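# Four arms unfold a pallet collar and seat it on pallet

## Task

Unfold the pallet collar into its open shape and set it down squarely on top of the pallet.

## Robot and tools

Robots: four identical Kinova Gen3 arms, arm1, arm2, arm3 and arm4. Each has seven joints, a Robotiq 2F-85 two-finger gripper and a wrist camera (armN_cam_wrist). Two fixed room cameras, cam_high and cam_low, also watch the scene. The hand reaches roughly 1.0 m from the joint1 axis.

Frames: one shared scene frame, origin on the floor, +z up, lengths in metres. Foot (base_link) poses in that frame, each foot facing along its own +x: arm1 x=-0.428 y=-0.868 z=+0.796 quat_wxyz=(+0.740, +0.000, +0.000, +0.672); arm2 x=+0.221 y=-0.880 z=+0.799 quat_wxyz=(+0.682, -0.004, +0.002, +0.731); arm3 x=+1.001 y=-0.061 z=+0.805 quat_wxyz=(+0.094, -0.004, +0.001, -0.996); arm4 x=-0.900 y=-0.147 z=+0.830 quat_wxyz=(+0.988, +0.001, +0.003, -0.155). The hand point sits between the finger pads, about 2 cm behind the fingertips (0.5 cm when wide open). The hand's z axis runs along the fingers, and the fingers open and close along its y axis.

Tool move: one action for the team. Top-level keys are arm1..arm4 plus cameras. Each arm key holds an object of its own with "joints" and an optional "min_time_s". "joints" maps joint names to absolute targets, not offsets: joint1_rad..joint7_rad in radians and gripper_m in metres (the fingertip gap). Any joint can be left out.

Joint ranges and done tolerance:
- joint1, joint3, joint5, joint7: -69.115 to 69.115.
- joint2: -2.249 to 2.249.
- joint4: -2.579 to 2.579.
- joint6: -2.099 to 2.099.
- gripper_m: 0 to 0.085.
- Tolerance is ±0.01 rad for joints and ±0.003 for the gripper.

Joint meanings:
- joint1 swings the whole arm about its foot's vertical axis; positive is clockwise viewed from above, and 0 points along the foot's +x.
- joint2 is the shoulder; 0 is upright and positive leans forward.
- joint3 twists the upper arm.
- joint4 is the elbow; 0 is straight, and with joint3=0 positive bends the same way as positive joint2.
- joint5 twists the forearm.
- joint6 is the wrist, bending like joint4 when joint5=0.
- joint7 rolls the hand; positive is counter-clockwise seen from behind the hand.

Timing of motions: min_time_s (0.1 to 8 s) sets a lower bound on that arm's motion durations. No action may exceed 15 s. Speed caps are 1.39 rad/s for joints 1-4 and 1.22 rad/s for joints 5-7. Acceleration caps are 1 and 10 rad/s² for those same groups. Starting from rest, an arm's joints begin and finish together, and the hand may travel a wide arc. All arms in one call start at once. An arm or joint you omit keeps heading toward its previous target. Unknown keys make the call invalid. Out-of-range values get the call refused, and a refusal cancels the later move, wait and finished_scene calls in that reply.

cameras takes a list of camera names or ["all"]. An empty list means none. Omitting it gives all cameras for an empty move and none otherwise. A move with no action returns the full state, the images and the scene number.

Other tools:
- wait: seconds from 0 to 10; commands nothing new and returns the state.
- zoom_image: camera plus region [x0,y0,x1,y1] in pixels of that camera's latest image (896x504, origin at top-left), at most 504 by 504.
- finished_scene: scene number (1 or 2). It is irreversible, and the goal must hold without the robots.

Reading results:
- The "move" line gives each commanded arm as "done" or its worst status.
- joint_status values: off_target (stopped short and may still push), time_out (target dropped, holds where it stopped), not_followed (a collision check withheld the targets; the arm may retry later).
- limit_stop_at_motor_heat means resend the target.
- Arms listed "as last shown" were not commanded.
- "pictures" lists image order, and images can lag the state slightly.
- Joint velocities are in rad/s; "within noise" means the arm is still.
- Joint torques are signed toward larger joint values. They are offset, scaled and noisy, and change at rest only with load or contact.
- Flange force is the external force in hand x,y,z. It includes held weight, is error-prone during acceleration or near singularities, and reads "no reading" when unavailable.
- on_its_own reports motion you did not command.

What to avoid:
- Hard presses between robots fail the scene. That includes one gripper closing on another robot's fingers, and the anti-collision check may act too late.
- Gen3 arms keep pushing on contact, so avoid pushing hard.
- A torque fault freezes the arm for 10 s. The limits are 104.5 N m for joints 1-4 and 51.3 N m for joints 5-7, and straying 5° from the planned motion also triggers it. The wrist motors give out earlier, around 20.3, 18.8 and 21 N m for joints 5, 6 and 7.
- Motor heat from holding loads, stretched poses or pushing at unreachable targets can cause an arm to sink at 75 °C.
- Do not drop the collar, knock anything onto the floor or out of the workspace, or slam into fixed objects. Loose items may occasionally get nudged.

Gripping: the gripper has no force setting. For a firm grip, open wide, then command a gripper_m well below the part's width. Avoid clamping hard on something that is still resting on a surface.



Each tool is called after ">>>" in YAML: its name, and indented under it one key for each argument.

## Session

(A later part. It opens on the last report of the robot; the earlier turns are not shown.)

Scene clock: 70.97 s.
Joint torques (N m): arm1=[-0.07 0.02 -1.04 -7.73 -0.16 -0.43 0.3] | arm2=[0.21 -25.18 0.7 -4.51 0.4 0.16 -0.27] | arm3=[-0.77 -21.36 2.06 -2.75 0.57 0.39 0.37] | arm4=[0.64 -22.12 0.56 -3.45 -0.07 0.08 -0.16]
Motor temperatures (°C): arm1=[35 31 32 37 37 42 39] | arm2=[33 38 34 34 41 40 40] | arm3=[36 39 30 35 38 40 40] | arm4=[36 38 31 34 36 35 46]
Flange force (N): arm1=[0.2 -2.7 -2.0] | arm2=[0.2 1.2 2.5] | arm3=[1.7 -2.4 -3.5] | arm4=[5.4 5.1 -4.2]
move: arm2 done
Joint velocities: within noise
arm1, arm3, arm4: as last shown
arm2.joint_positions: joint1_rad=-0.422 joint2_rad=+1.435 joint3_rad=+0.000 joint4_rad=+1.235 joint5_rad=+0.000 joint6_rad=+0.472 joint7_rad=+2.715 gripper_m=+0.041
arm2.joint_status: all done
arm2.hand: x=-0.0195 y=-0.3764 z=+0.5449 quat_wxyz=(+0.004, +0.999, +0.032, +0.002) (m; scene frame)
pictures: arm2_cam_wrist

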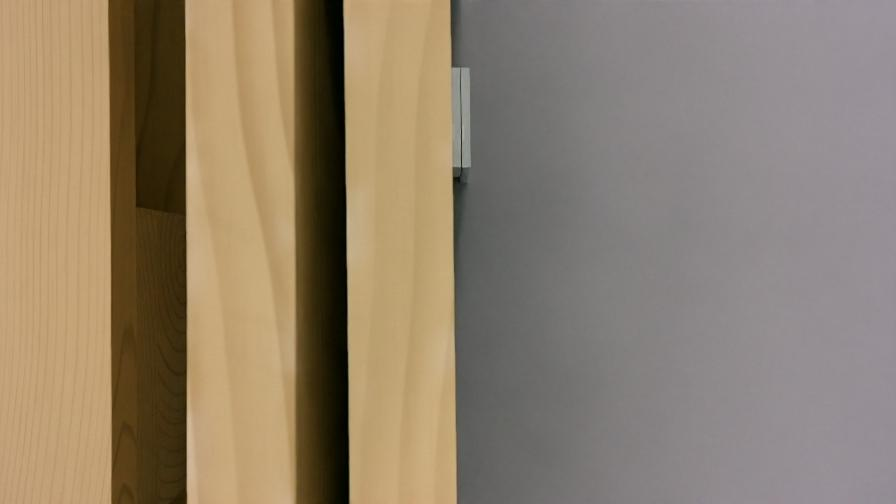

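>>> move:
  arm2: {"joints": {"joint1_rad": -0.4217, "joint2_rad": 1.4638, "joint4_rad": 1.2110, "joint6_rad": 0.4668, "joint7_rad": 2.7145}, "min_time_s": 1.5}
  cameras: ["arm2_cam_wrist", "cam_low"]

Scene clock: 73.97 s.
Joint torques (N m): arm1=[-0.06 0.11 -1.12 -7.69 -0.17 -0.47 0.32] | arm2=[0.19 -25.02 0.68 -4.6 0.37 0.03 -0.27] | arm3=[-0.78 -21.44 2.12 -2.78 0.59 0.37 0.39] | arm4=[0.66 -22.12 0.57 -3.46 -0.07 0.08 -0.18]
Motor temperatures (°C): arm1=[35 31 32 37 37 42 39] | arm2=[33 38 34 34 41 40 40] | arm3=[36 39 30 35 38 40 40] | arm4=[36 38 31 34 36 35 46]
Flange force (N): arm1=[0.5 -2.8 -2.2] | arm2=[0.4 1.6 1.8] | arm3=[1.7 -2.4 -3.4] | arm4=[5.4 5.1 -4.2]
move: arm2 done
Joint velocities: within noise
arm1.joint_positions: joint1_rad=+0.109 joint2_rad=-0.427 joint3_rad=-0.050 joint4_rad=+1.472 joint5_rad=-0.070 joint6_rad=+1.961 joint7_rad=+1.887 gripper_m=+0.085
arm1.joint_status: not commanded
arm1.hand: x=-0.4065 y=-0.7305 z=+1.3129 quat_wxyz=(-0.046, +0.769, -0.636, -0.053) (m; scene frame)
arm2.joint_positions: joint1_rad=-0.422 joint2_rad=+1.464 joint3_rad=+0.000 joint4_rad=+1.211 joint5_rad=+0.000 joint6_rad=+0.467 joint7_rad=+2.715 gripper_m=+0.041
arm2.joint_status: all done
arm2.hand: x=-0.0195 y=-0.3765 z=+0.5319 quat_wxyz=(+0.004, +0.999, +0.032, +0.002) (m; scene frame)
arm3, arm4: as last shown
pictures: arm2_cam_wrist, cam_low

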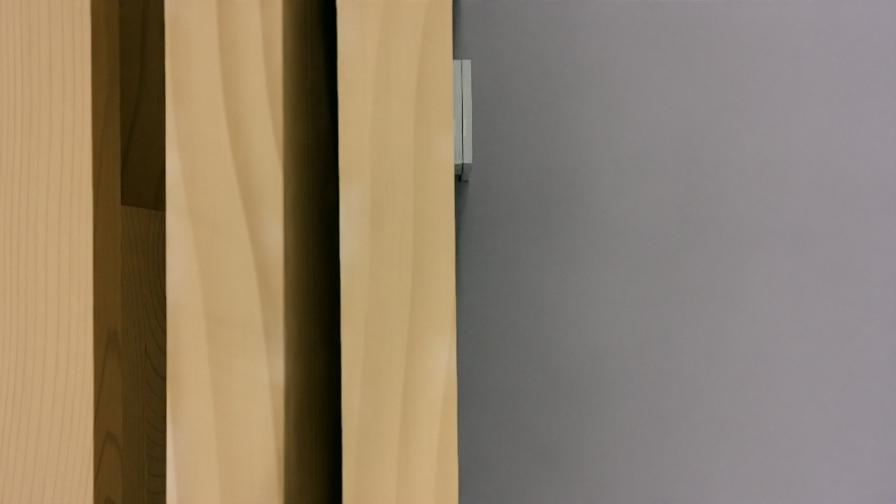

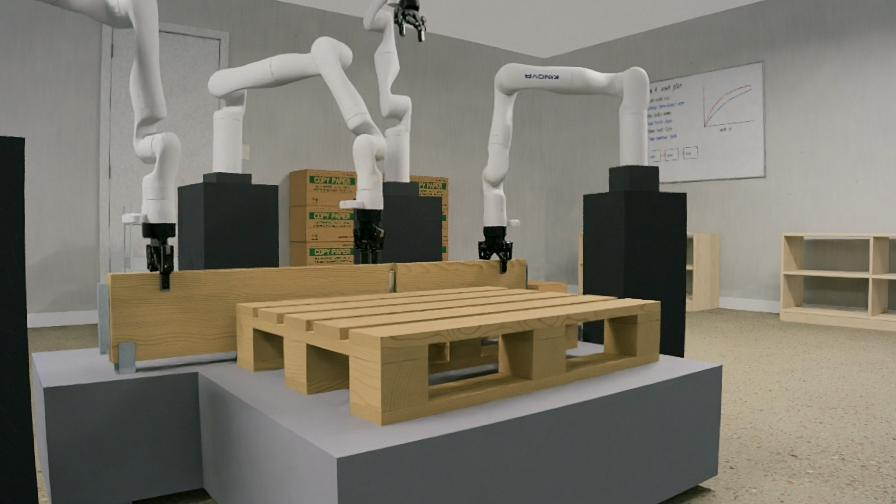

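>>> move:
  arm2: {"joints": {"joint1_rad": -0.4217, "joint2_rad": 1.4751, "joint4_rad": 1.2018, "joint6_rad": 0.4648, "joint7_rad": 2.7145}, "min_time_s": 1.0}
  cameras: ["arm2_cam_wrist"]

Scene clock: 76.23 s.
Joint torques (N m): arm1=[-0.06 0.1 -1.16 -7.81 -0.17 -0.42 0.25] | arm2=[-1.2 24.79 -2.79 3.97 -0.15 -1.62 0.05] | arm3=[-0.84 -21.37 2.06 -2.77 0.55 0.42 0.4] | arm4=[1.62 -22.88 1.79 -4.23 -0.01 -0.29 -0.18]
Motor temperatures (°C): arm1=[35 30 32 37 37 42 39] | arm2=[33 38 34 34 41 40 40] | arm3=[36 39 30 35 38 40 40] | arm4=[36 38 31 34 36 35 46]
Flange force (N): arm1=[0.7 -3.2 -1.6] | arm2=[6.8 12.4 -95.5] | arm3=[1.8 -2.6 -3.6] | arm4=[5.4 7.6 -4.3]
move: arm2 done
Joint velocities: within noise
arm1, arm3, arm4: as last shown
arm2.joint_positions: joint1_rad=-0.422 joint2_rad=+1.475 joint3_rad=+0.000 joint4_rad=+1.202 joint5_rad=+0.000 joint6_rad=+0.465 joint7_rad=+2.715 gripper_m=+0.041
arm2.joint_status: all done
arm2.hand: x=-0.0194 y=-0.3766 z=+0.5269 quat_wxyz=(+0.004, +0.999, +0.032, +0.002) (m; scene frame)
pictures: arm2_cam_wrist

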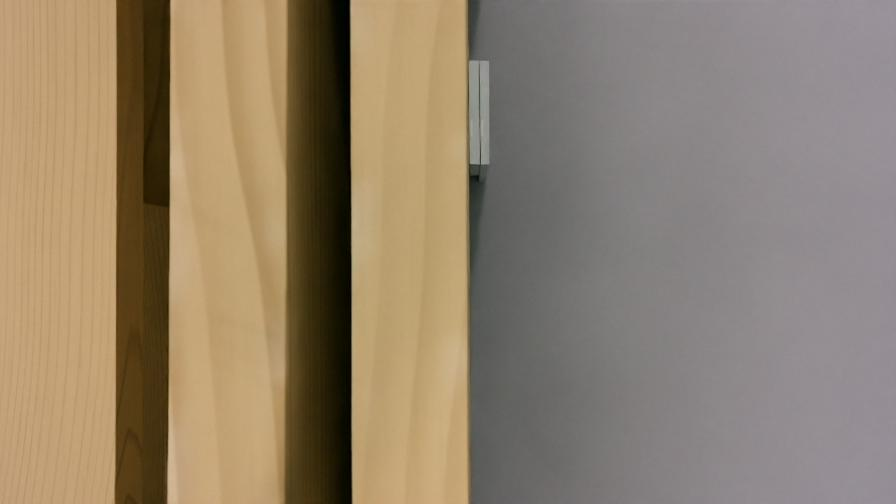

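>>> move:
  arm2: {"joints": {"joint1_rad": -0.4217, "joint2_rad": 1.4672, "joint4_rad": 1.2082, "joint6_rad": 0.4662, "joint7_rad": 2.7145}, "min_time_s": 0.6}
  cameras: ["arm2_cam_wrist"]

Scene clock: 77.83 s.
Joint torques (N m): arm1=[0.01 0.13 -1.11 -7.78 -0.22 -0.43 0.27] | arm2=[2.11 -8.89 2.05 -1.22 0.77 -0.07 -0.23] | arm3=[-0.78 -21.44 2.11 -2.82 0.59 0.39 0.43] | arm4=[0.63 -22.12 0.56 -3.46 -0.07 0.08 -0.16]
Motor temperatures (°C): arm1=[35 30 32 38 37 42 39] | arm2=[33 39 34 34 41 40 40] | arm3=[36 39 30 35 38 40 40] | arm4=[36 38 31 34 36 35 46]
Flange force (N): arm1=[0.7 -3.0 -1.7] | arm2=[-1.7 5.7 -28.4] | arm3=[2.0 -2.4 -3.5] | arm4=[5.4 5.1 -4.2]
move: arm2 done
Joint velocities: within noise
arm1, arm3, arm4: as last shown
arm2.joint_positions: joint1_rad=-0.422 joint2_rad=+1.467 joint3_rad=+0.000 joint4_rad=+1.208 joint5_rad=+0.000 joint6_rad=+0.466 joint7_rad=+2.714 gripper_m=+0.041
arm2.joint_status: all done
arm2.hand: x=-0.0195 y=-0.3766 z=+0.5303 quat_wxyz=(+0.004, +0.999, +0.032, +0.002) (m; scene frame)
pictures: arm2_cam_wrist

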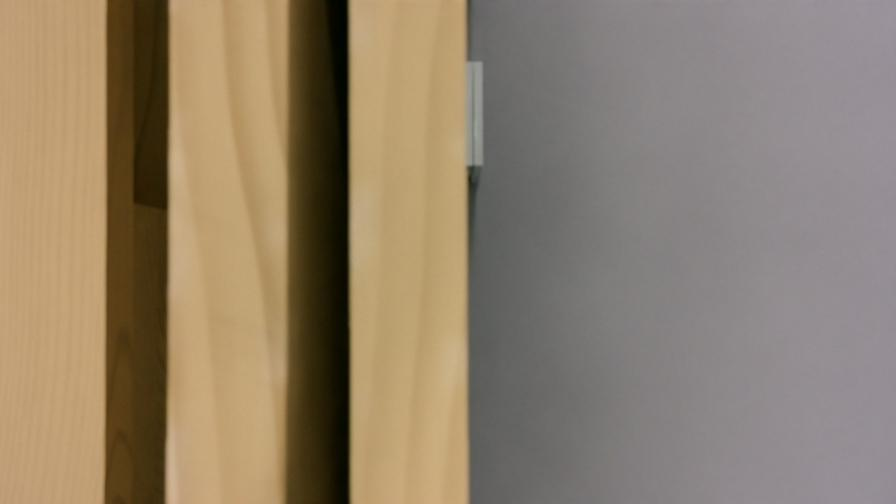

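>>> move:
  arm2: {"joints": {"joint1_rad": -0.4217, "joint2_rad": 1.4620, "joint4_rad": 1.2124, "joint6_rad": 0.4671, "joint7_rad": 2.7145}, "min_time_s": 0.6}
  cameras: ["arm2_cam_wrist"]

Scene clock: 79.37 s.
Joint torques (N m): arm1=[0 0.11 -1.09 -7.77 -0.18 -0.44 0.28] | arm2=[0.34 -26.05 0.85 -5.22 0.46 -0.23 -0.24] | arm3=[-0.87 -21.35 2.07 -2.78 0.54 0.43 0.4] | arm4=[0.62 -22.12 0.54 -3.48 -0.07 0.1 -0.18]
Motor temperatures (°C): arm1=[35 30 32 38 37 42 39] | arm2=[33 39 34 34 41 40 40] | arm3=[36 39 30 35 38 40 40] | arm4=[36 38 31 34 36 35 46]
Flange force (N): arm1=[0.6 -2.9 -1.7] | arm2=[0.4 2.4 2.8] | arm3=[1.9 -2.7 -3.6] | arm4=[5.5 5.1 -4.3]
move: arm2 done
Joint velocities: within noise
arm1, arm3, arm4: as last shown
arm2.joint_positions: joint1_rad=-0.422 joint2_rad=+1.462 joint3_rad=+0.000 joint4_rad=+1.212 joint5_rad=+0.000 joint6_rad=+0.467 joint7_rad=+2.714 gripper_m=+0.041
arm2.joint_status: all done
arm2.hand: x=-0.0194 y=-0.3764 z=+0.5327 quat_wxyz=(+0.004, +0.999, +0.032, +0.002) (m; scene frame)
pictures: arm2_cam_wrist

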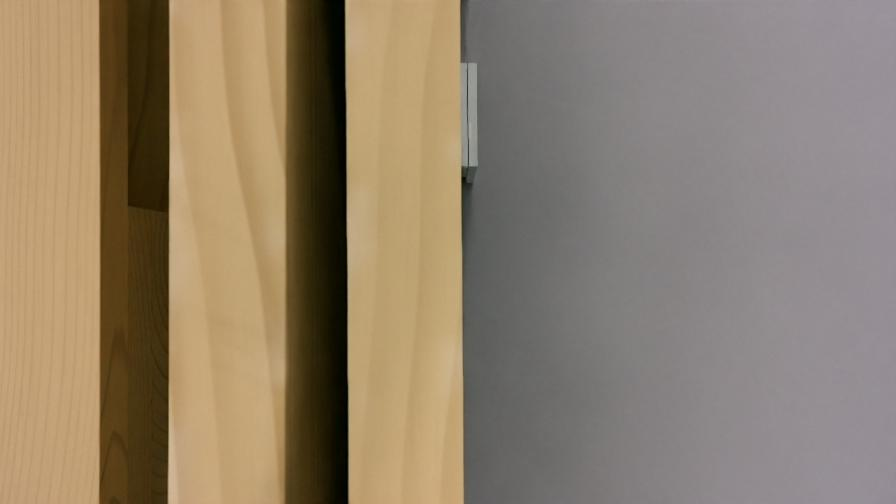

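>>> move:
  arm3: {"joints": {"joint1_rad": -0.3859, "joint2_rad": 1.5458, "joint4_rad": 1.3311, "joint6_rad": 0.2647, "joint7_rad": 1.0657}, "min_time_s": 1.5}
  arm4: {"joints": {"joint1_rad": 0.1554, "joint2_rad": 1.5754, "joint4_rad": 1.4212, "joint6_rad": 0.1449, "joint7_rad": 2.1045}, "min_time_s": 1.5}
  cameras: ["arm3_cam_wrist", "arm4_cam_wrist"]

>>> move:
  arm2: {"joints": {"joint1_rad": -0.4393, "joint2_rad": 1.4439, "joint4_rad": 1.2907, "joint6_rad": 0.4070, "joint7_rad": 2.6969}, "min_time_s": 2.0}
  cameras: ["arm2_cam_wrist", "arm3_cam_wrist", "arm4_cam_wrist", "cam_low"]

Scene clock: 86.80 s.
Joint torques (N m): arm1=[-0.05 0.11 -1.17 -7.76 -0.17 -0.47 0.29] | arm2=[0.16 -25.23 0.64 -4.53 0.39 0.15 -0.26] | arm3=[0.13 -20.25 3.3 -2.09 0.75 0.62 0.36] | arm4=[0.21 -21.16 0 -2.72 -0.13 0.33 -0.17]
Motor temperatures (°C): arm1=[35 30 32 38 37 42 39] | arm2=[33 39 34 34 41 40 40] | arm3=[36 39 30 35 38 40 40] | arm4=[36 38 31 34 36 35 46]
Flange force (N): arm1=[0.7 -3.1 -1.9] | arm2=[0.4 1.4 2.5] | arm3=[2.3 -0.6 -4.6] | arm4=[5.4 3.7 -4.8]
move: arm3 done; arm4 done
Joint velocities: within noise
arm1: as last shown
arm2.joint_positions: joint1_rad=-0.422 joint2_rad=+1.462 joint3_rad=+0.000 joint4_rad=+1.212 joint5_rad=+0.000 joint6_rad=+0.467 joint7_rad=+2.715 gripper_m=+0.041
arm2.joint_status: not commanded
arm2.hand: x=-0.0195 y=-0.3764 z=+0.5327 quat_wxyz=(+0.004, +0.999, +0.032, +0.002) (m; scene frame)
arm3.joint_positions: joint1_rad=-0.386 joint2_rad=+1.546 joint3_rad=+0.000 joint4_rad=+1.331 joint5_rad=+0.000 joint6_rad=+0.265 joint7_rad=+1.066 gripper_m=+0.066
arm3.joint_status: all done
arm3.hand: x=+0.5626 y=-0.3133 z=+0.4885 quat_wxyz=(+0.001, -0.999, -0.035, +0.004) (m; scene frame)
arm4.joint_positions: joint1_rad=+0.155 joint2_rad=+1.575 joint3_rad=+0.000 joint4_rad=+1.421 joint5_rad=+0.000 joint6_rad=+0.145 joint7_rad=+2.104 gripper_m=+0.066
arm4.joint_status: all done
arm4.hand: x=-0.4961 y=-0.3782 z=+0.4880 quat_wxyz=(+0.002, +0.034, -0.999, -0.001) (m; scene frame)
pictures: arm3_cam_wrist, arm4_cam_wrist

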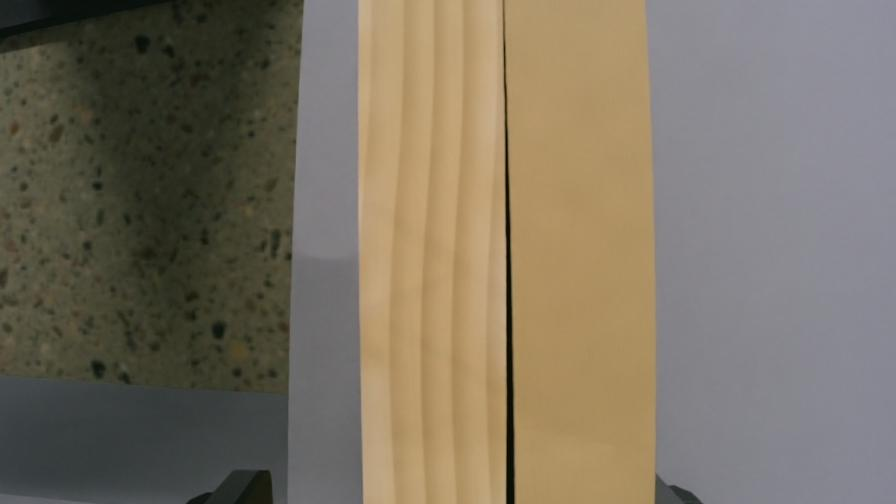

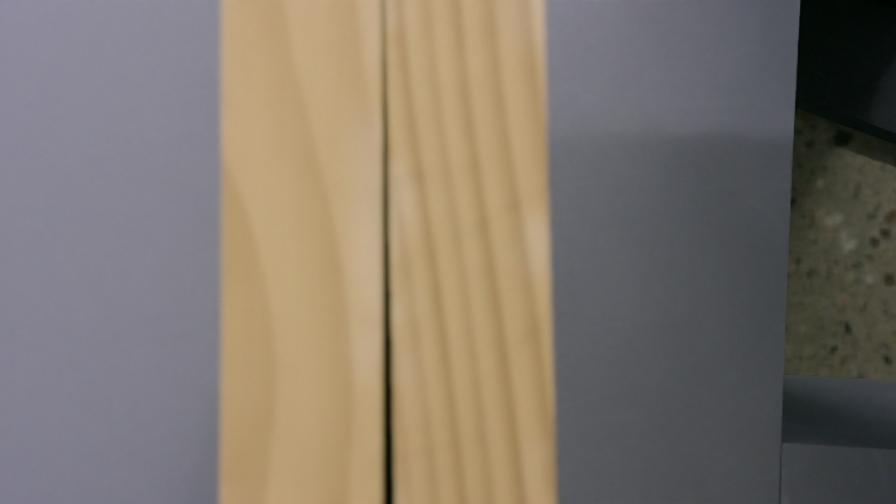

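Scene clock: 89.10 s.
Joint torques (N m): arm1=[-0.01 0.1 -1.13 -7.82 -0.15 -0.43 0.25] | arm2=[-2.35 -22.58 -2.25 -0.81 -0.13 1.93 -0.17] | arm3=[2.27 -19.98 5.8 -2.01 0.97 0.56 0.35] | arm4=[-2.61 -20.51 -3.76 -2.52 -0.28 0.43 -0.01]
Motor temperatures (°C): arm1=[35 30 32 38 37 42 39] | arm2=[33 39 34 34 41 40 40] | arm3=[36 39 30 35 38 40 40] | arm4=[36 38 31 34 36 35 46]
Flange force (N): arm1=[0.7 -3.1 -1.5] | arm2=[2.1 -5.8 4.4] | arm3=[3.9 3.3 -5.0] | arm4=[8.1 -1.3 -5.8]
move: arm2 done
Joint velocities: within noise
arm1, arm3, arm4: as last shown
arm2.joint_positions: joint1_rad=-0.439 joint2_rad=+1.444 joint3_rad=+0.000 joint4_rad=+1.291 joint5_rad=+0.000 joint6_rad=+0.407 joint7_rad=+2.697 gripper_m=+0.041
arm2.joint_status: all done
arm2.hand: x=-0.0196 y=-0.3965 z=+0.5324 quat_wxyz=(+0.004, +0.999, +0.032, +0.002) (m; scene frame)
pictures: arm2_cam_wrist, arm3_cam_wrist, arm4_cam_wrist, cam_low

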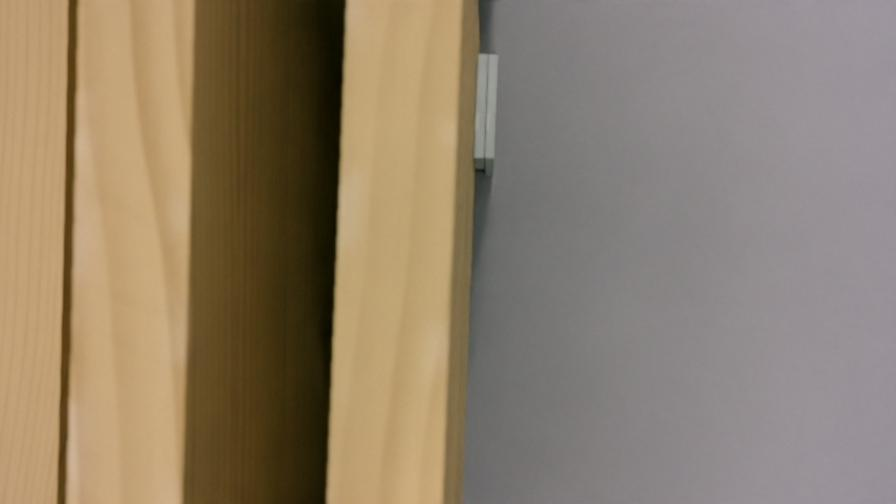

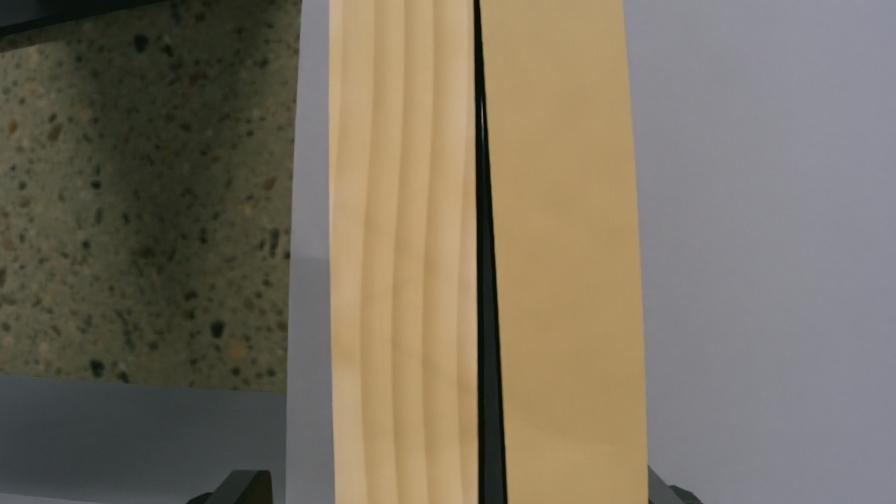

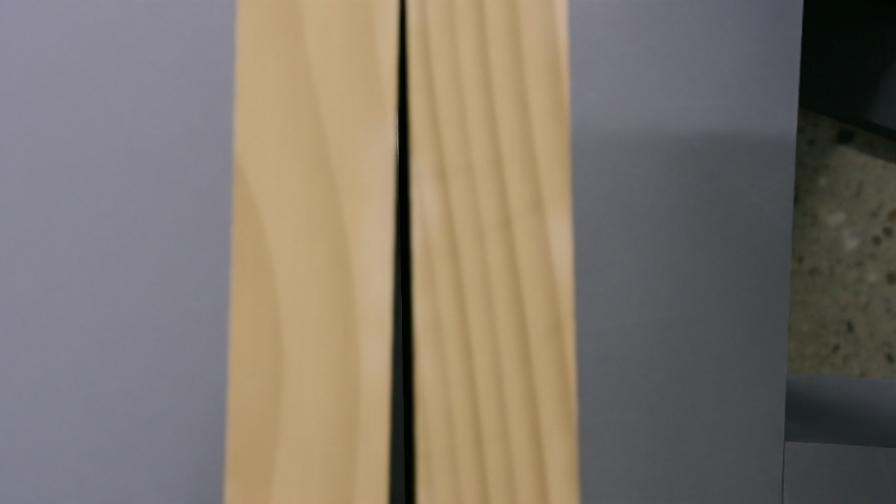

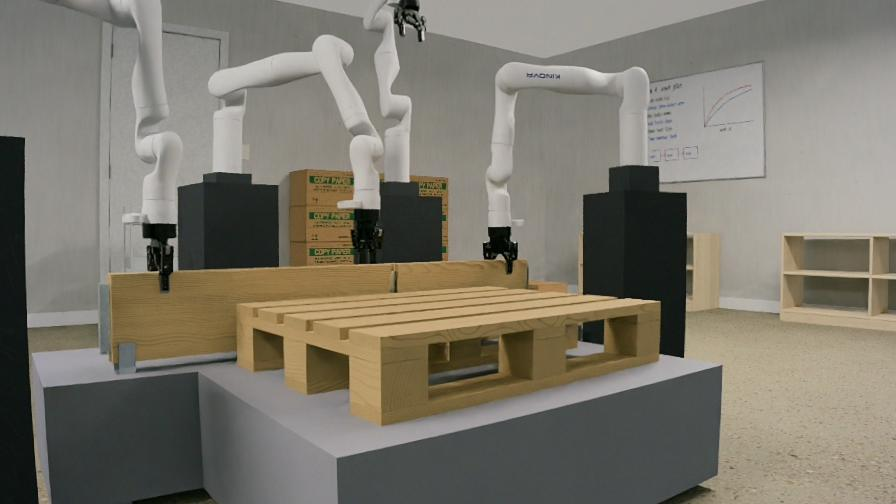

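>>> move:
  arm2: {"joints": {"joint2_rad": 1.5001, "joint4_rad": 1.2427, "joint6_rad": 0.3988}, "min_time_s": 1.2}
  cameras: ["arm2_cam_wrist"]

>>> move:
  arm2: {"joints": {"gripper_m": 0.010}}
  cameras: ["arm2_cam_wrist", "arm3_cam_wrist", "arm4_cam_wrist"]

Scene clock: 93.10 s.
Joint torques (N m): arm1=[-0.03 0.04 -1.14 -7.72 -0.17 -0.42 0.29] | arm2=[-1.88 -17.87 -1.76 1.34 -0.01 2.59 -0.18] | arm3=[2.37 -20.27 5.92 -2.04 0.95 0.6 0.28] | arm4=[-2.76 -20.82 -3.91 -2.53 -0.29 0.45 -0.01]
Motor temperatures (°C): arm1=[35 30 32 38 37 42 39] | arm2=[33 39 34 34 41 40 40] | arm3=[36 39 30 35 38 40 40] | arm4=[36 38 31 34 36 35 46]
Flange force (N): arm1=[0.4 -3.0 -2.0] | arm2=[0.5 -7.5 -1.9] | arm3=[4.0 3.3 -4.4] | arm4=[8.3 -1.6 -5.1]
move: arm2 done
Joint velocities: within noise
arm1, arm3, arm4: as last shown
arm2.joint_positions: joint1_rad=-0.439 joint2_rad=+1.500 joint3_rad=+0.000 joint4_rad=+1.243 joint5_rad=+0.000 joint6_rad=+0.399 joint7_rad=+2.697 gripper_m=+0.041
arm2.joint_status: all done
arm2.hand: x=-0.0195 y=-0.3968 z=+0.5079 quat_wxyz=(+0.004, +0.999, +0.032, +0.002) (m; scene frame)
arm4.hand: x=-0.4961 y=-0.3783 z=+0.4880 quat_wxyz=(+0.002, +0.034, -0.999, -0.001) (m; scene frame)
pictures: arm2_cam_wrist

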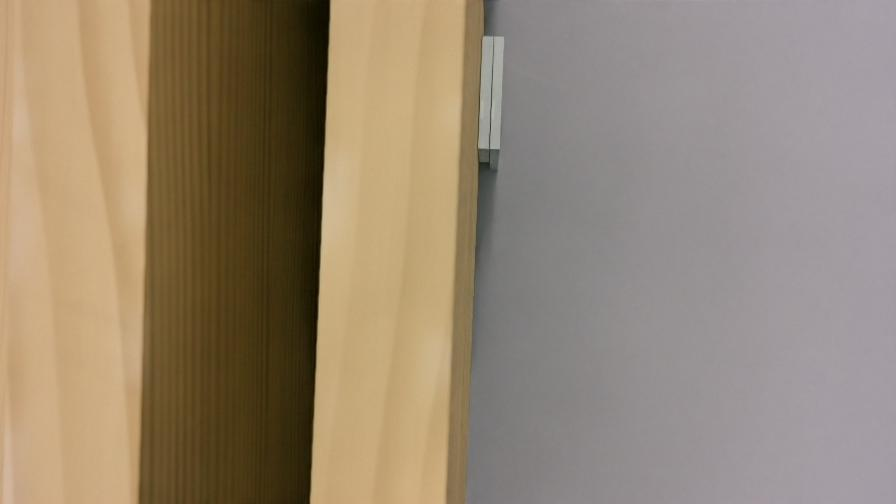

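Scene clock: 93.83 s.
Joint torques (N m): arm1=[-0.07 0.04 -1.13 -7.81 -0.2 -0.44 0.25] | arm2=[-3.17 -14.61 -2.12 -1.17 0.76 -0.09 0.55] | arm3=[1.68 -20.81 5.04 -2.21 0.85 0.62 0.32] | arm4=[-3 -21.56 -4.08 -2.84 -0.28 0.32 0.03]
Motor temperatures (°C): arm1=[35 30 32 38 37 42 39] | arm2=[33 39 34 34 41 40 40] | arm3=[36 39 30 35 38 40 40] | arm4=[36 38 31 34 36 35 46]
Flange force (N): arm1=[0.6 -3.1 -1.6] | arm2=[3.4 -3.3 -15.3] | arm3=[3.7 2.0 -3.5] | arm4=[8.9 -1.8 -4.1]
move: arm2 off_target
Joint velocities: within noise
arm1, arm3, arm4: as last shown
arm2.joint_positions: joint1_rad=-0.439 joint2_rad=+1.500 joint3_rad=+0.000 joint4_rad=+1.243 joint5_rad=+0.000 joint6_rad=+0.399 joint7_rad=+2.697 gripper_m=+0.019
arm2.joint_status: gripper_m off_target (ended at +0.019, target +0.010)
arm2.hand: x=-0.0194 y=-0.3968 z=+0.5079 quat_wxyz=(+0.004, +0.999, +0.032, +0.002) (m; scene frame)
pictures: arm2_cam_wrist, arm3_cam_wrist, arm4_cam_wrist

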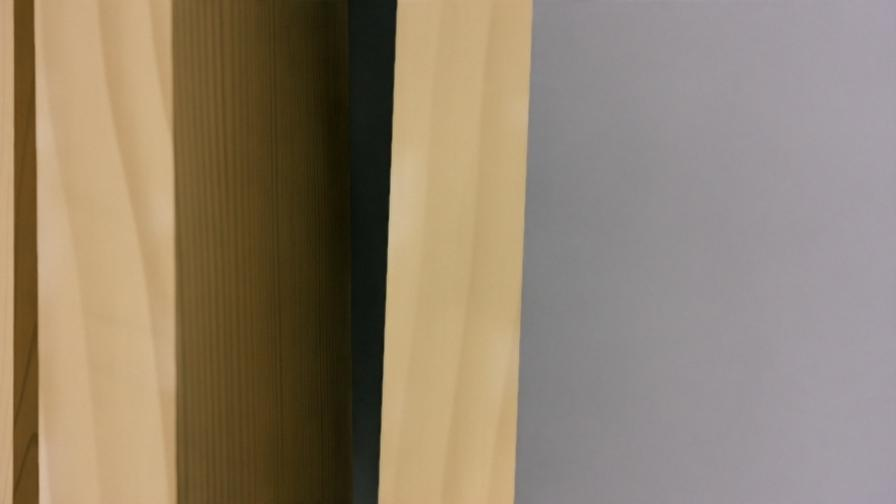

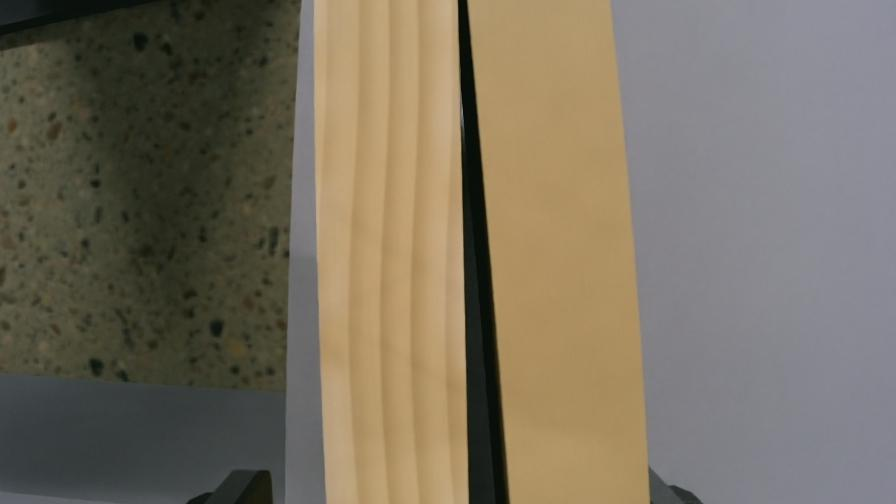

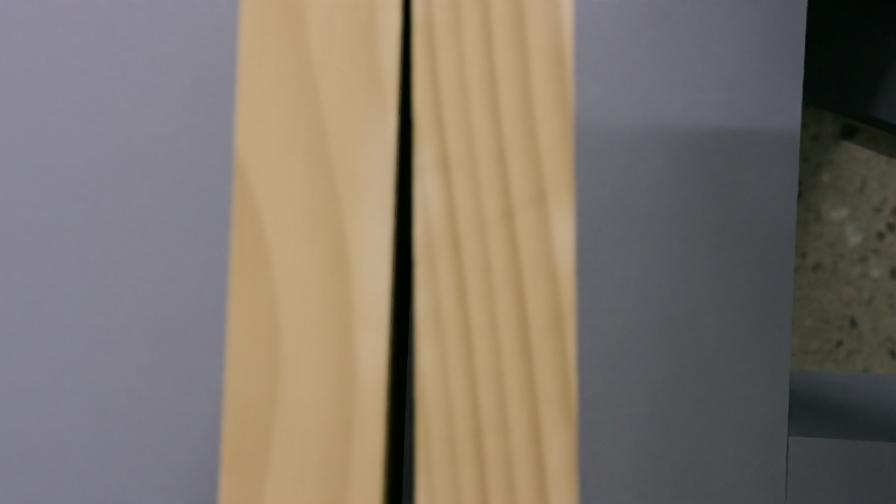

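>>> move:
  arm2: {"joints": {"joint1_rad": -0.4660, "joint2_rad": 1.4754, "joint4_rad": 1.3494, "joint6_rad": 0.3168, "joint7_rad": 2.6262}, "min_time_s": 2.0}
  arm3: {"joints": {"joint1_rad": -0.3984, "joint2_rad": 1.5470, "joint4_rad": 1.3172, "joint6_rad": 0.2774, "joint7_rad": 1.0532}, "min_time_s": 2.0}
  arm4: {"joints": {"joint1_rad": 0.1696, "joint2_rad": 1.5754, "joint4_rad": 1.4090, "joint6_rad": 0.1572, "joint7_rad": 2.1187}, "min_time_s": 2.0}
  cameras: ["arm2_cam_wrist", "arm3_cam_wrist", "arm4_cam_wrist", "cam_low"]

Scene clock: 103.70 s.
Joint torques (N m): arm1=[-0.03 0.08 -1.14 -7.77 -0.17 -0.42 0.25] | arm2=[-8.47 -24.38 -8.56 9.5 -0.14 8.07 0.7] | arm3=[5.6 -22.67 9.34 -2.82 1.25 0.35 0.09] | arm4=[-7.42 -22.99 -9.08 -2.7 -0.44 0.42 0.24]
Motor temperatures (°C): arm1=[35 30 32 38 37 42 39] | arm2=[33 39 34 34 41 40 40] | arm3=[36 39 30 35 38 40 40] | arm4=[36 38 31 34 36 35 46]
Flange force (N): arm1=[0.6 -3.1 -1.8] | arm2=[1.8 -28.7 31.4] | arm3=[7.4 8.3 -0.6] | arm4=[12.7 -9.8 -0.3]
move: arm2 done; arm3 done; arm4 done
Joint velocities: within noise
arm1.joint_positions: joint1_rad=+0.109 joint2_rad=-0.427 joint3_rad=-0.050 joint4_rad=+1.472 joint5_rad=-0.070 joint6_rad=+1.961 joint7_rad=+1.887 gripper_m=+0.085
arm1.joint_status: not commanded
arm1.hand: x=-0.4065 y=-0.7305 z=+1.3129 quat_wxyz=(-0.046, +0.769, -0.636, -0.053) (m; scene frame)
arm2.joint_positions: joint1_rad=-0.466 joint2_rad=+1.475 joint3_rad=+0.000 joint4_rad=+1.349 joint5_rad=+0.000 joint6_rad=+0.317 joint7_rad=+2.626 gripper_m=+0.019
arm2.joint_status: all done
arm2.hand: x=-0.0196 y=-0.4249 z=+0.5094 quat_wxyz=(+0.004, +1.000, +0.010, +0.002) (m; scene frame)
arm3.joint_positions: joint1_rad=-0.398 joint2_rad=+1.547 joint3_rad=+0.000 joint4_rad=+1.317 joint5_rad=+0.000 joint6_rad=+0.277 joint7_rad=+1.053 gripper_m=+0.066
arm3.joint_status: all done
arm3.hand: x=+0.5626 y=-0.3209 z=+0.4890 quat_wxyz=(+0.001, -0.999, -0.035, +0.004) (m; scene frame)
arm4.joint_positions: joint1_rad=+0.170 joint2_rad=+1.575 joint3_rad=+0.000 joint4_rad=+1.409 joint5_rad=+0.000 joint6_rad=+0.157 joint7_rad=+2.119 gripper_m=+0.066
arm4.joint_status: all done
arm4.hand: x=-0.4961 y=-0.3857 z=+0.4885 quat_wxyz=(+0.002, +0.034, -0.999, -0.001) (m; scene frame)
pictures: arm2_cam_wrist, arm3_cam_wrist, arm4_cam_wrist, cam_low

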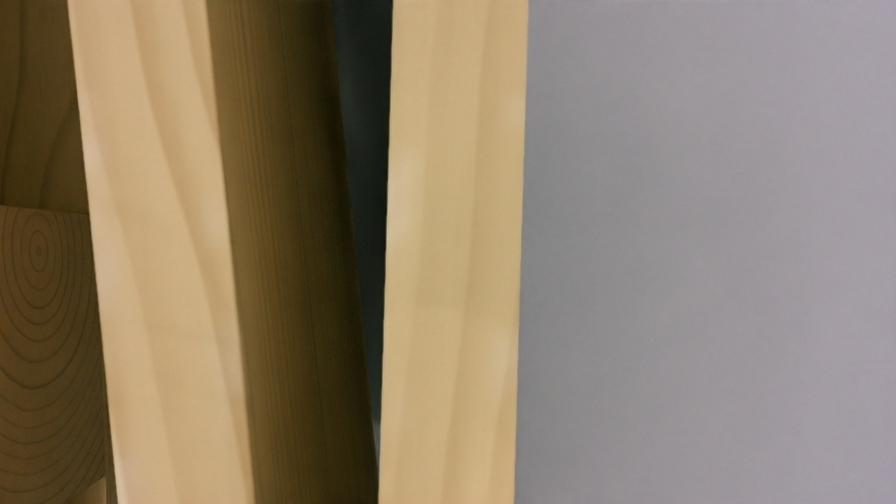

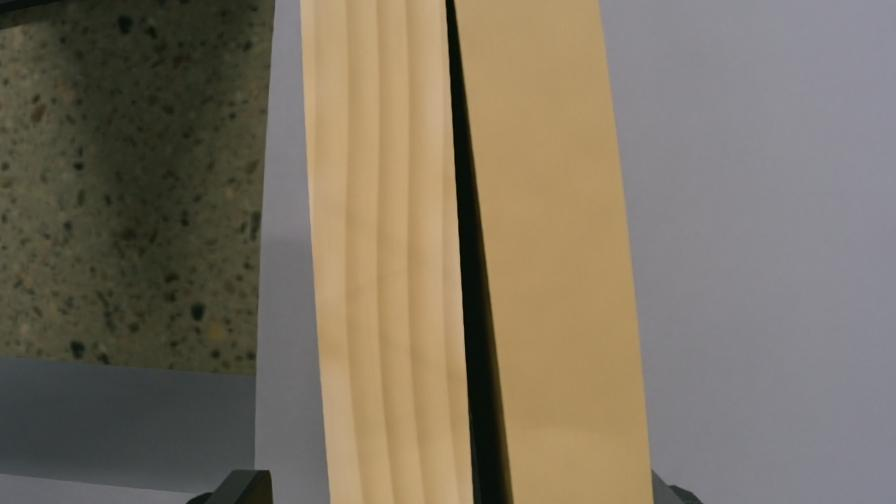

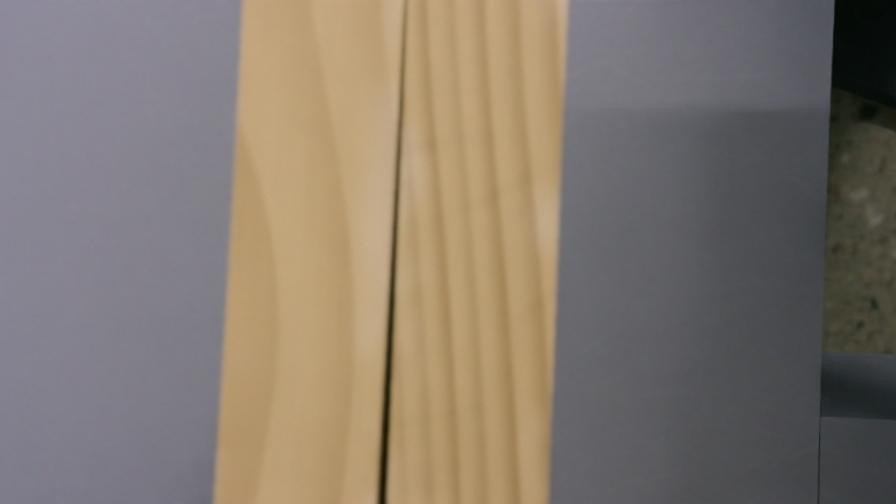

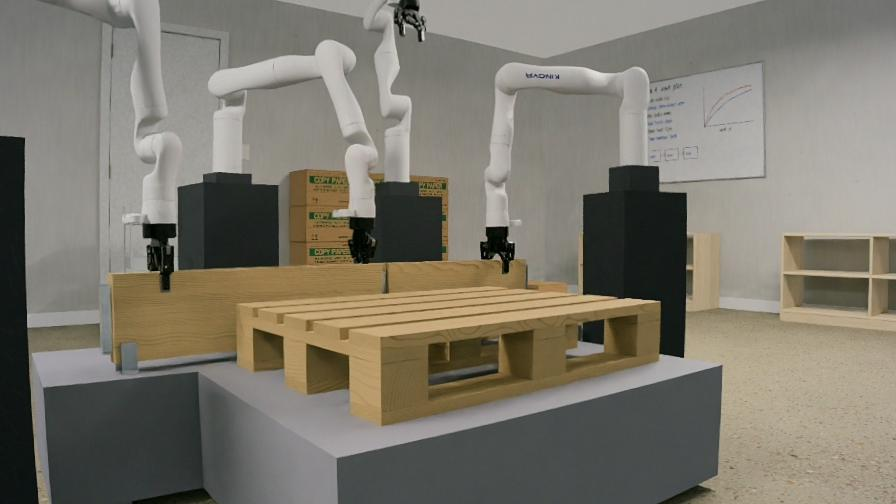

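>>> move:
  arm2: {"joints": {"joint1_rad": -0.4422, "joint2_rad": 1.4951, "joint4_rad": 1.2570, "joint6_rad": 0.3895, "joint7_rad": 2.6750}, "min_time_s": 1.5}
  cameras: ["arm2_cam_wrist", "arm3_cam_wrist", "arm4_cam_wrist", "cam_high"]

Scene clock: 115.40 s.
Joint torques (N m): arm1=[-0.02 0.04 -1.07 -7.77 -0.2 -0.39 0.28] | arm2=[4.48 -27.16 6.79 -6.2 2.3 -1.3 0.27] | arm3=[-0.82 -21.17 2.14 -2.67 0.56 0.38 0.35] | arm4=[0.63 -21.92 0.53 -3.26 -0.08 0.07 -0.17]
Motor temperatures (°C): arm1=[35 30 32 38 37 42 39] | arm2=[33 40 34 34 41 40 40] | arm3=[36 39 30 35 38 40 40] | arm4=[37 39 31 34 36 35 46]
Flange force (N): arm1=[0.4 -2.9 -1.6] | arm2=[-6.6 8.1 3.1] | arm3=[1.8 -2.5 -3.8] | arm4=[5.3 4.8 -4.2]
move: arm2 done
Joint velocities: within noise
arm1, arm3, arm4: as last shown
arm2.joint_positions: joint1_rad=-0.442 joint2_rad=+1.495 joint3_rad=+0.000 joint4_rad=+1.257 joint5_rad=+0.000 joint6_rad=+0.389 joint7_rad=+2.675 gripper_m=+0.019
arm2.joint_status: all done
arm2.hand: x=-0.0195 y=-0.4000 z=+0.5089 quat_wxyz=(+0.004, +1.000, +0.022, +0.002) (m; scene frame)
arm3.hand: x=+0.5626 y=-0.3208 z=+0.4890 quat_wxyz=(+0.001, -0.999, -0.035, +0.004) (m; scene frame)
pictures: arm2_cam_wrist, arm3_cam_wrist, arm4_cam_wrist, cam_high

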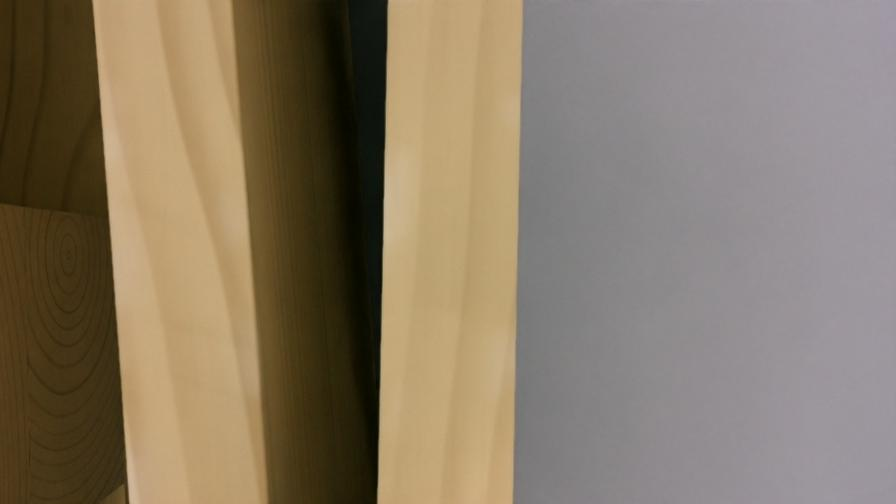

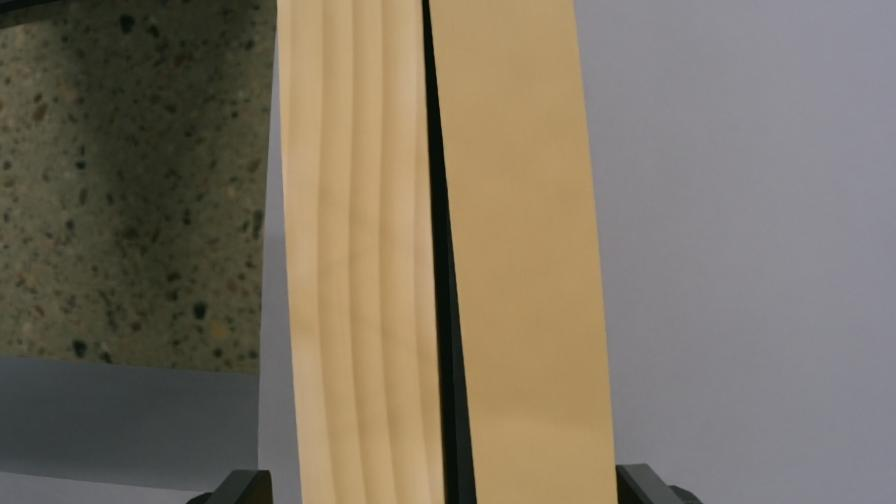

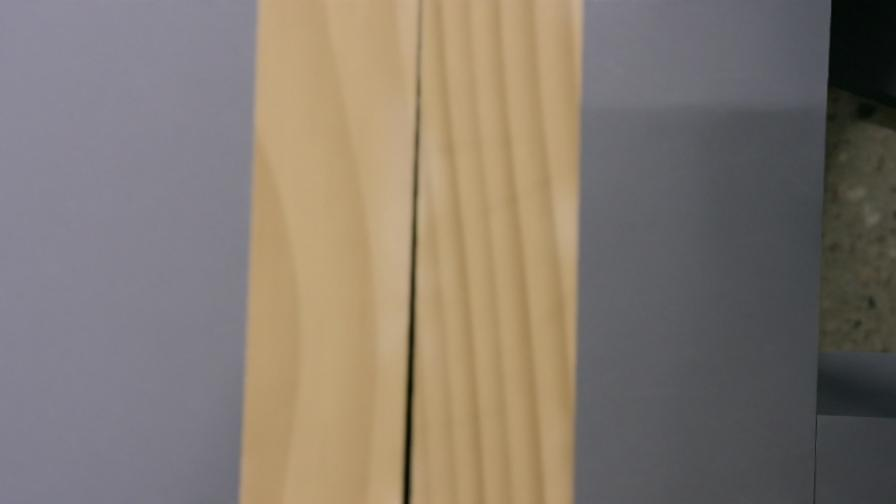

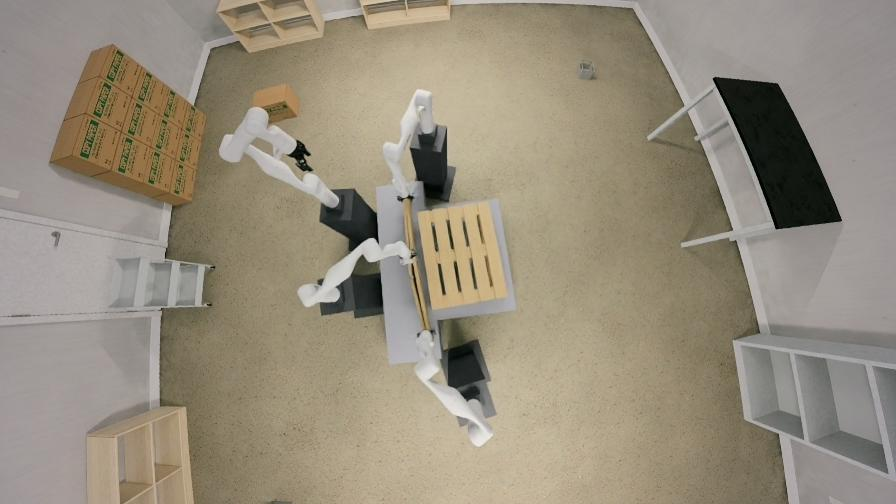

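>>> move:
  arm2: {"joints": {"joint1_rad": -0.4295, "joint2_rad": 1.5030, "joint4_rad": 1.2135, "joint6_rad": 0.4251, "joint7_rad": 2.6980}, "min_time_s": 1.5}
  arm3: {"joints": {"gripper_m": 0.085}}
  arm4: {"joints": {"gripper_m": 0.085}}
  cameras: ["arm2_cam_wrist"]

Scene clock: 125.97 s.
Joint torques (N m): arm1=[-0.08 0.13 -1.18 -7.82 -0.13 -0.42 0.26] | arm2=[2.61 -35.06 4.03 -9.23 1.2 -2.09 -0.22] | arm3=[-0.86 -21.2 2.09 -2.55 0.56 0.39 0.43] | arm4=[0.66 -21.96 0.57 -3.28 -0.07 0.06 -0.19]
Motor temperatures (°C): arm1=[35 30 32 38 37 42 39] | arm2=[33 40 34 34 41 40 40] | arm3=[36 40 30 35 38 40 40] | arm4=[37 39 31 34 36 35 46]
Flange force (N): arm1=[0.8 -3.1 -1.5] | arm2=[-2.1 7.3 14.7] | arm3=[1.4 -2.3 -3.5] | arm4=[5.3 4.9 -4.2]
move: arm2 done; arm3 done; arm4 done
Joint velocities: within noise
arm1: as last shown
arm2.joint_positions: joint1_rad=-0.430 joint2_rad=+1.503 joint3_rad=+0.000 joint4_rad=+1.213 joint5_rad=+0.000 joint6_rad=+0.425 joint7_rad=+2.698 gripper_m=+0.019
arm2.joint_status: all done
arm2.hand: x=-0.0184 y=-0.3877 z=+0.5099 quat_wxyz=(+0.004, +1.000, +0.027, +0.002) (m; scene frame)
arm3.joint_positions: joint1_rad=-0.398 joint2_rad=+1.547 joint3_rad=+0.000 joint4_rad=+1.317 joint5_rad=+0.000 joint6_rad=+0.277 joint7_rad=+1.053 gripper_m=+0.085
arm3.joint_status: all done
arm3.hand: x=+0.5626 y=-0.3209 z=+0.4890 quat_wxyz=(+0.001, -0.999, -0.035, +0.004) (m; scene frame)
arm4.joint_positions: joint1_rad=+0.170 joint2_rad=+1.575 joint3_rad=+0.000 joint4_rad=+1.409 joint5_rad=+0.000 joint6_rad=+0.157 joint7_rad=+2.119 gripper_m=+0.085
arm4.joint_status: all done
arm4.hand: x=-0.4961 y=-0.3857 z=+0.4885 quat_wxyz=(+0.002, +0.034, -0.999, -0.001) (m; scene frame)
pictures: arm2_cam_wrist

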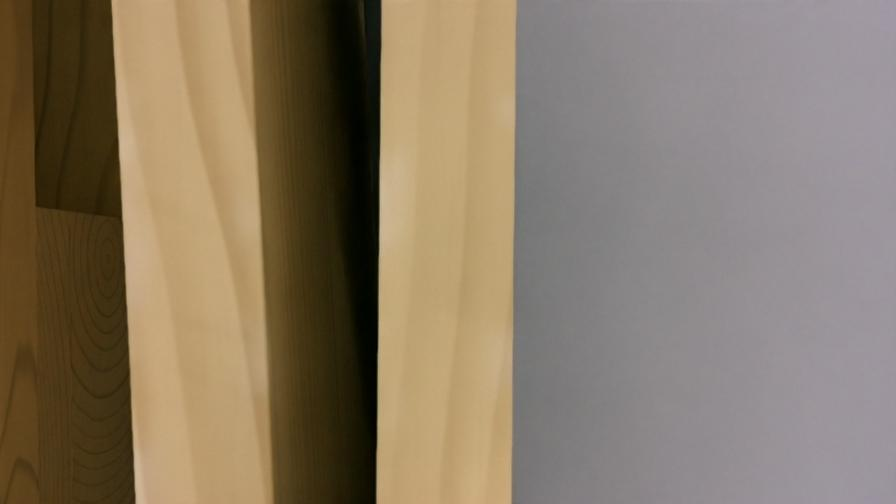

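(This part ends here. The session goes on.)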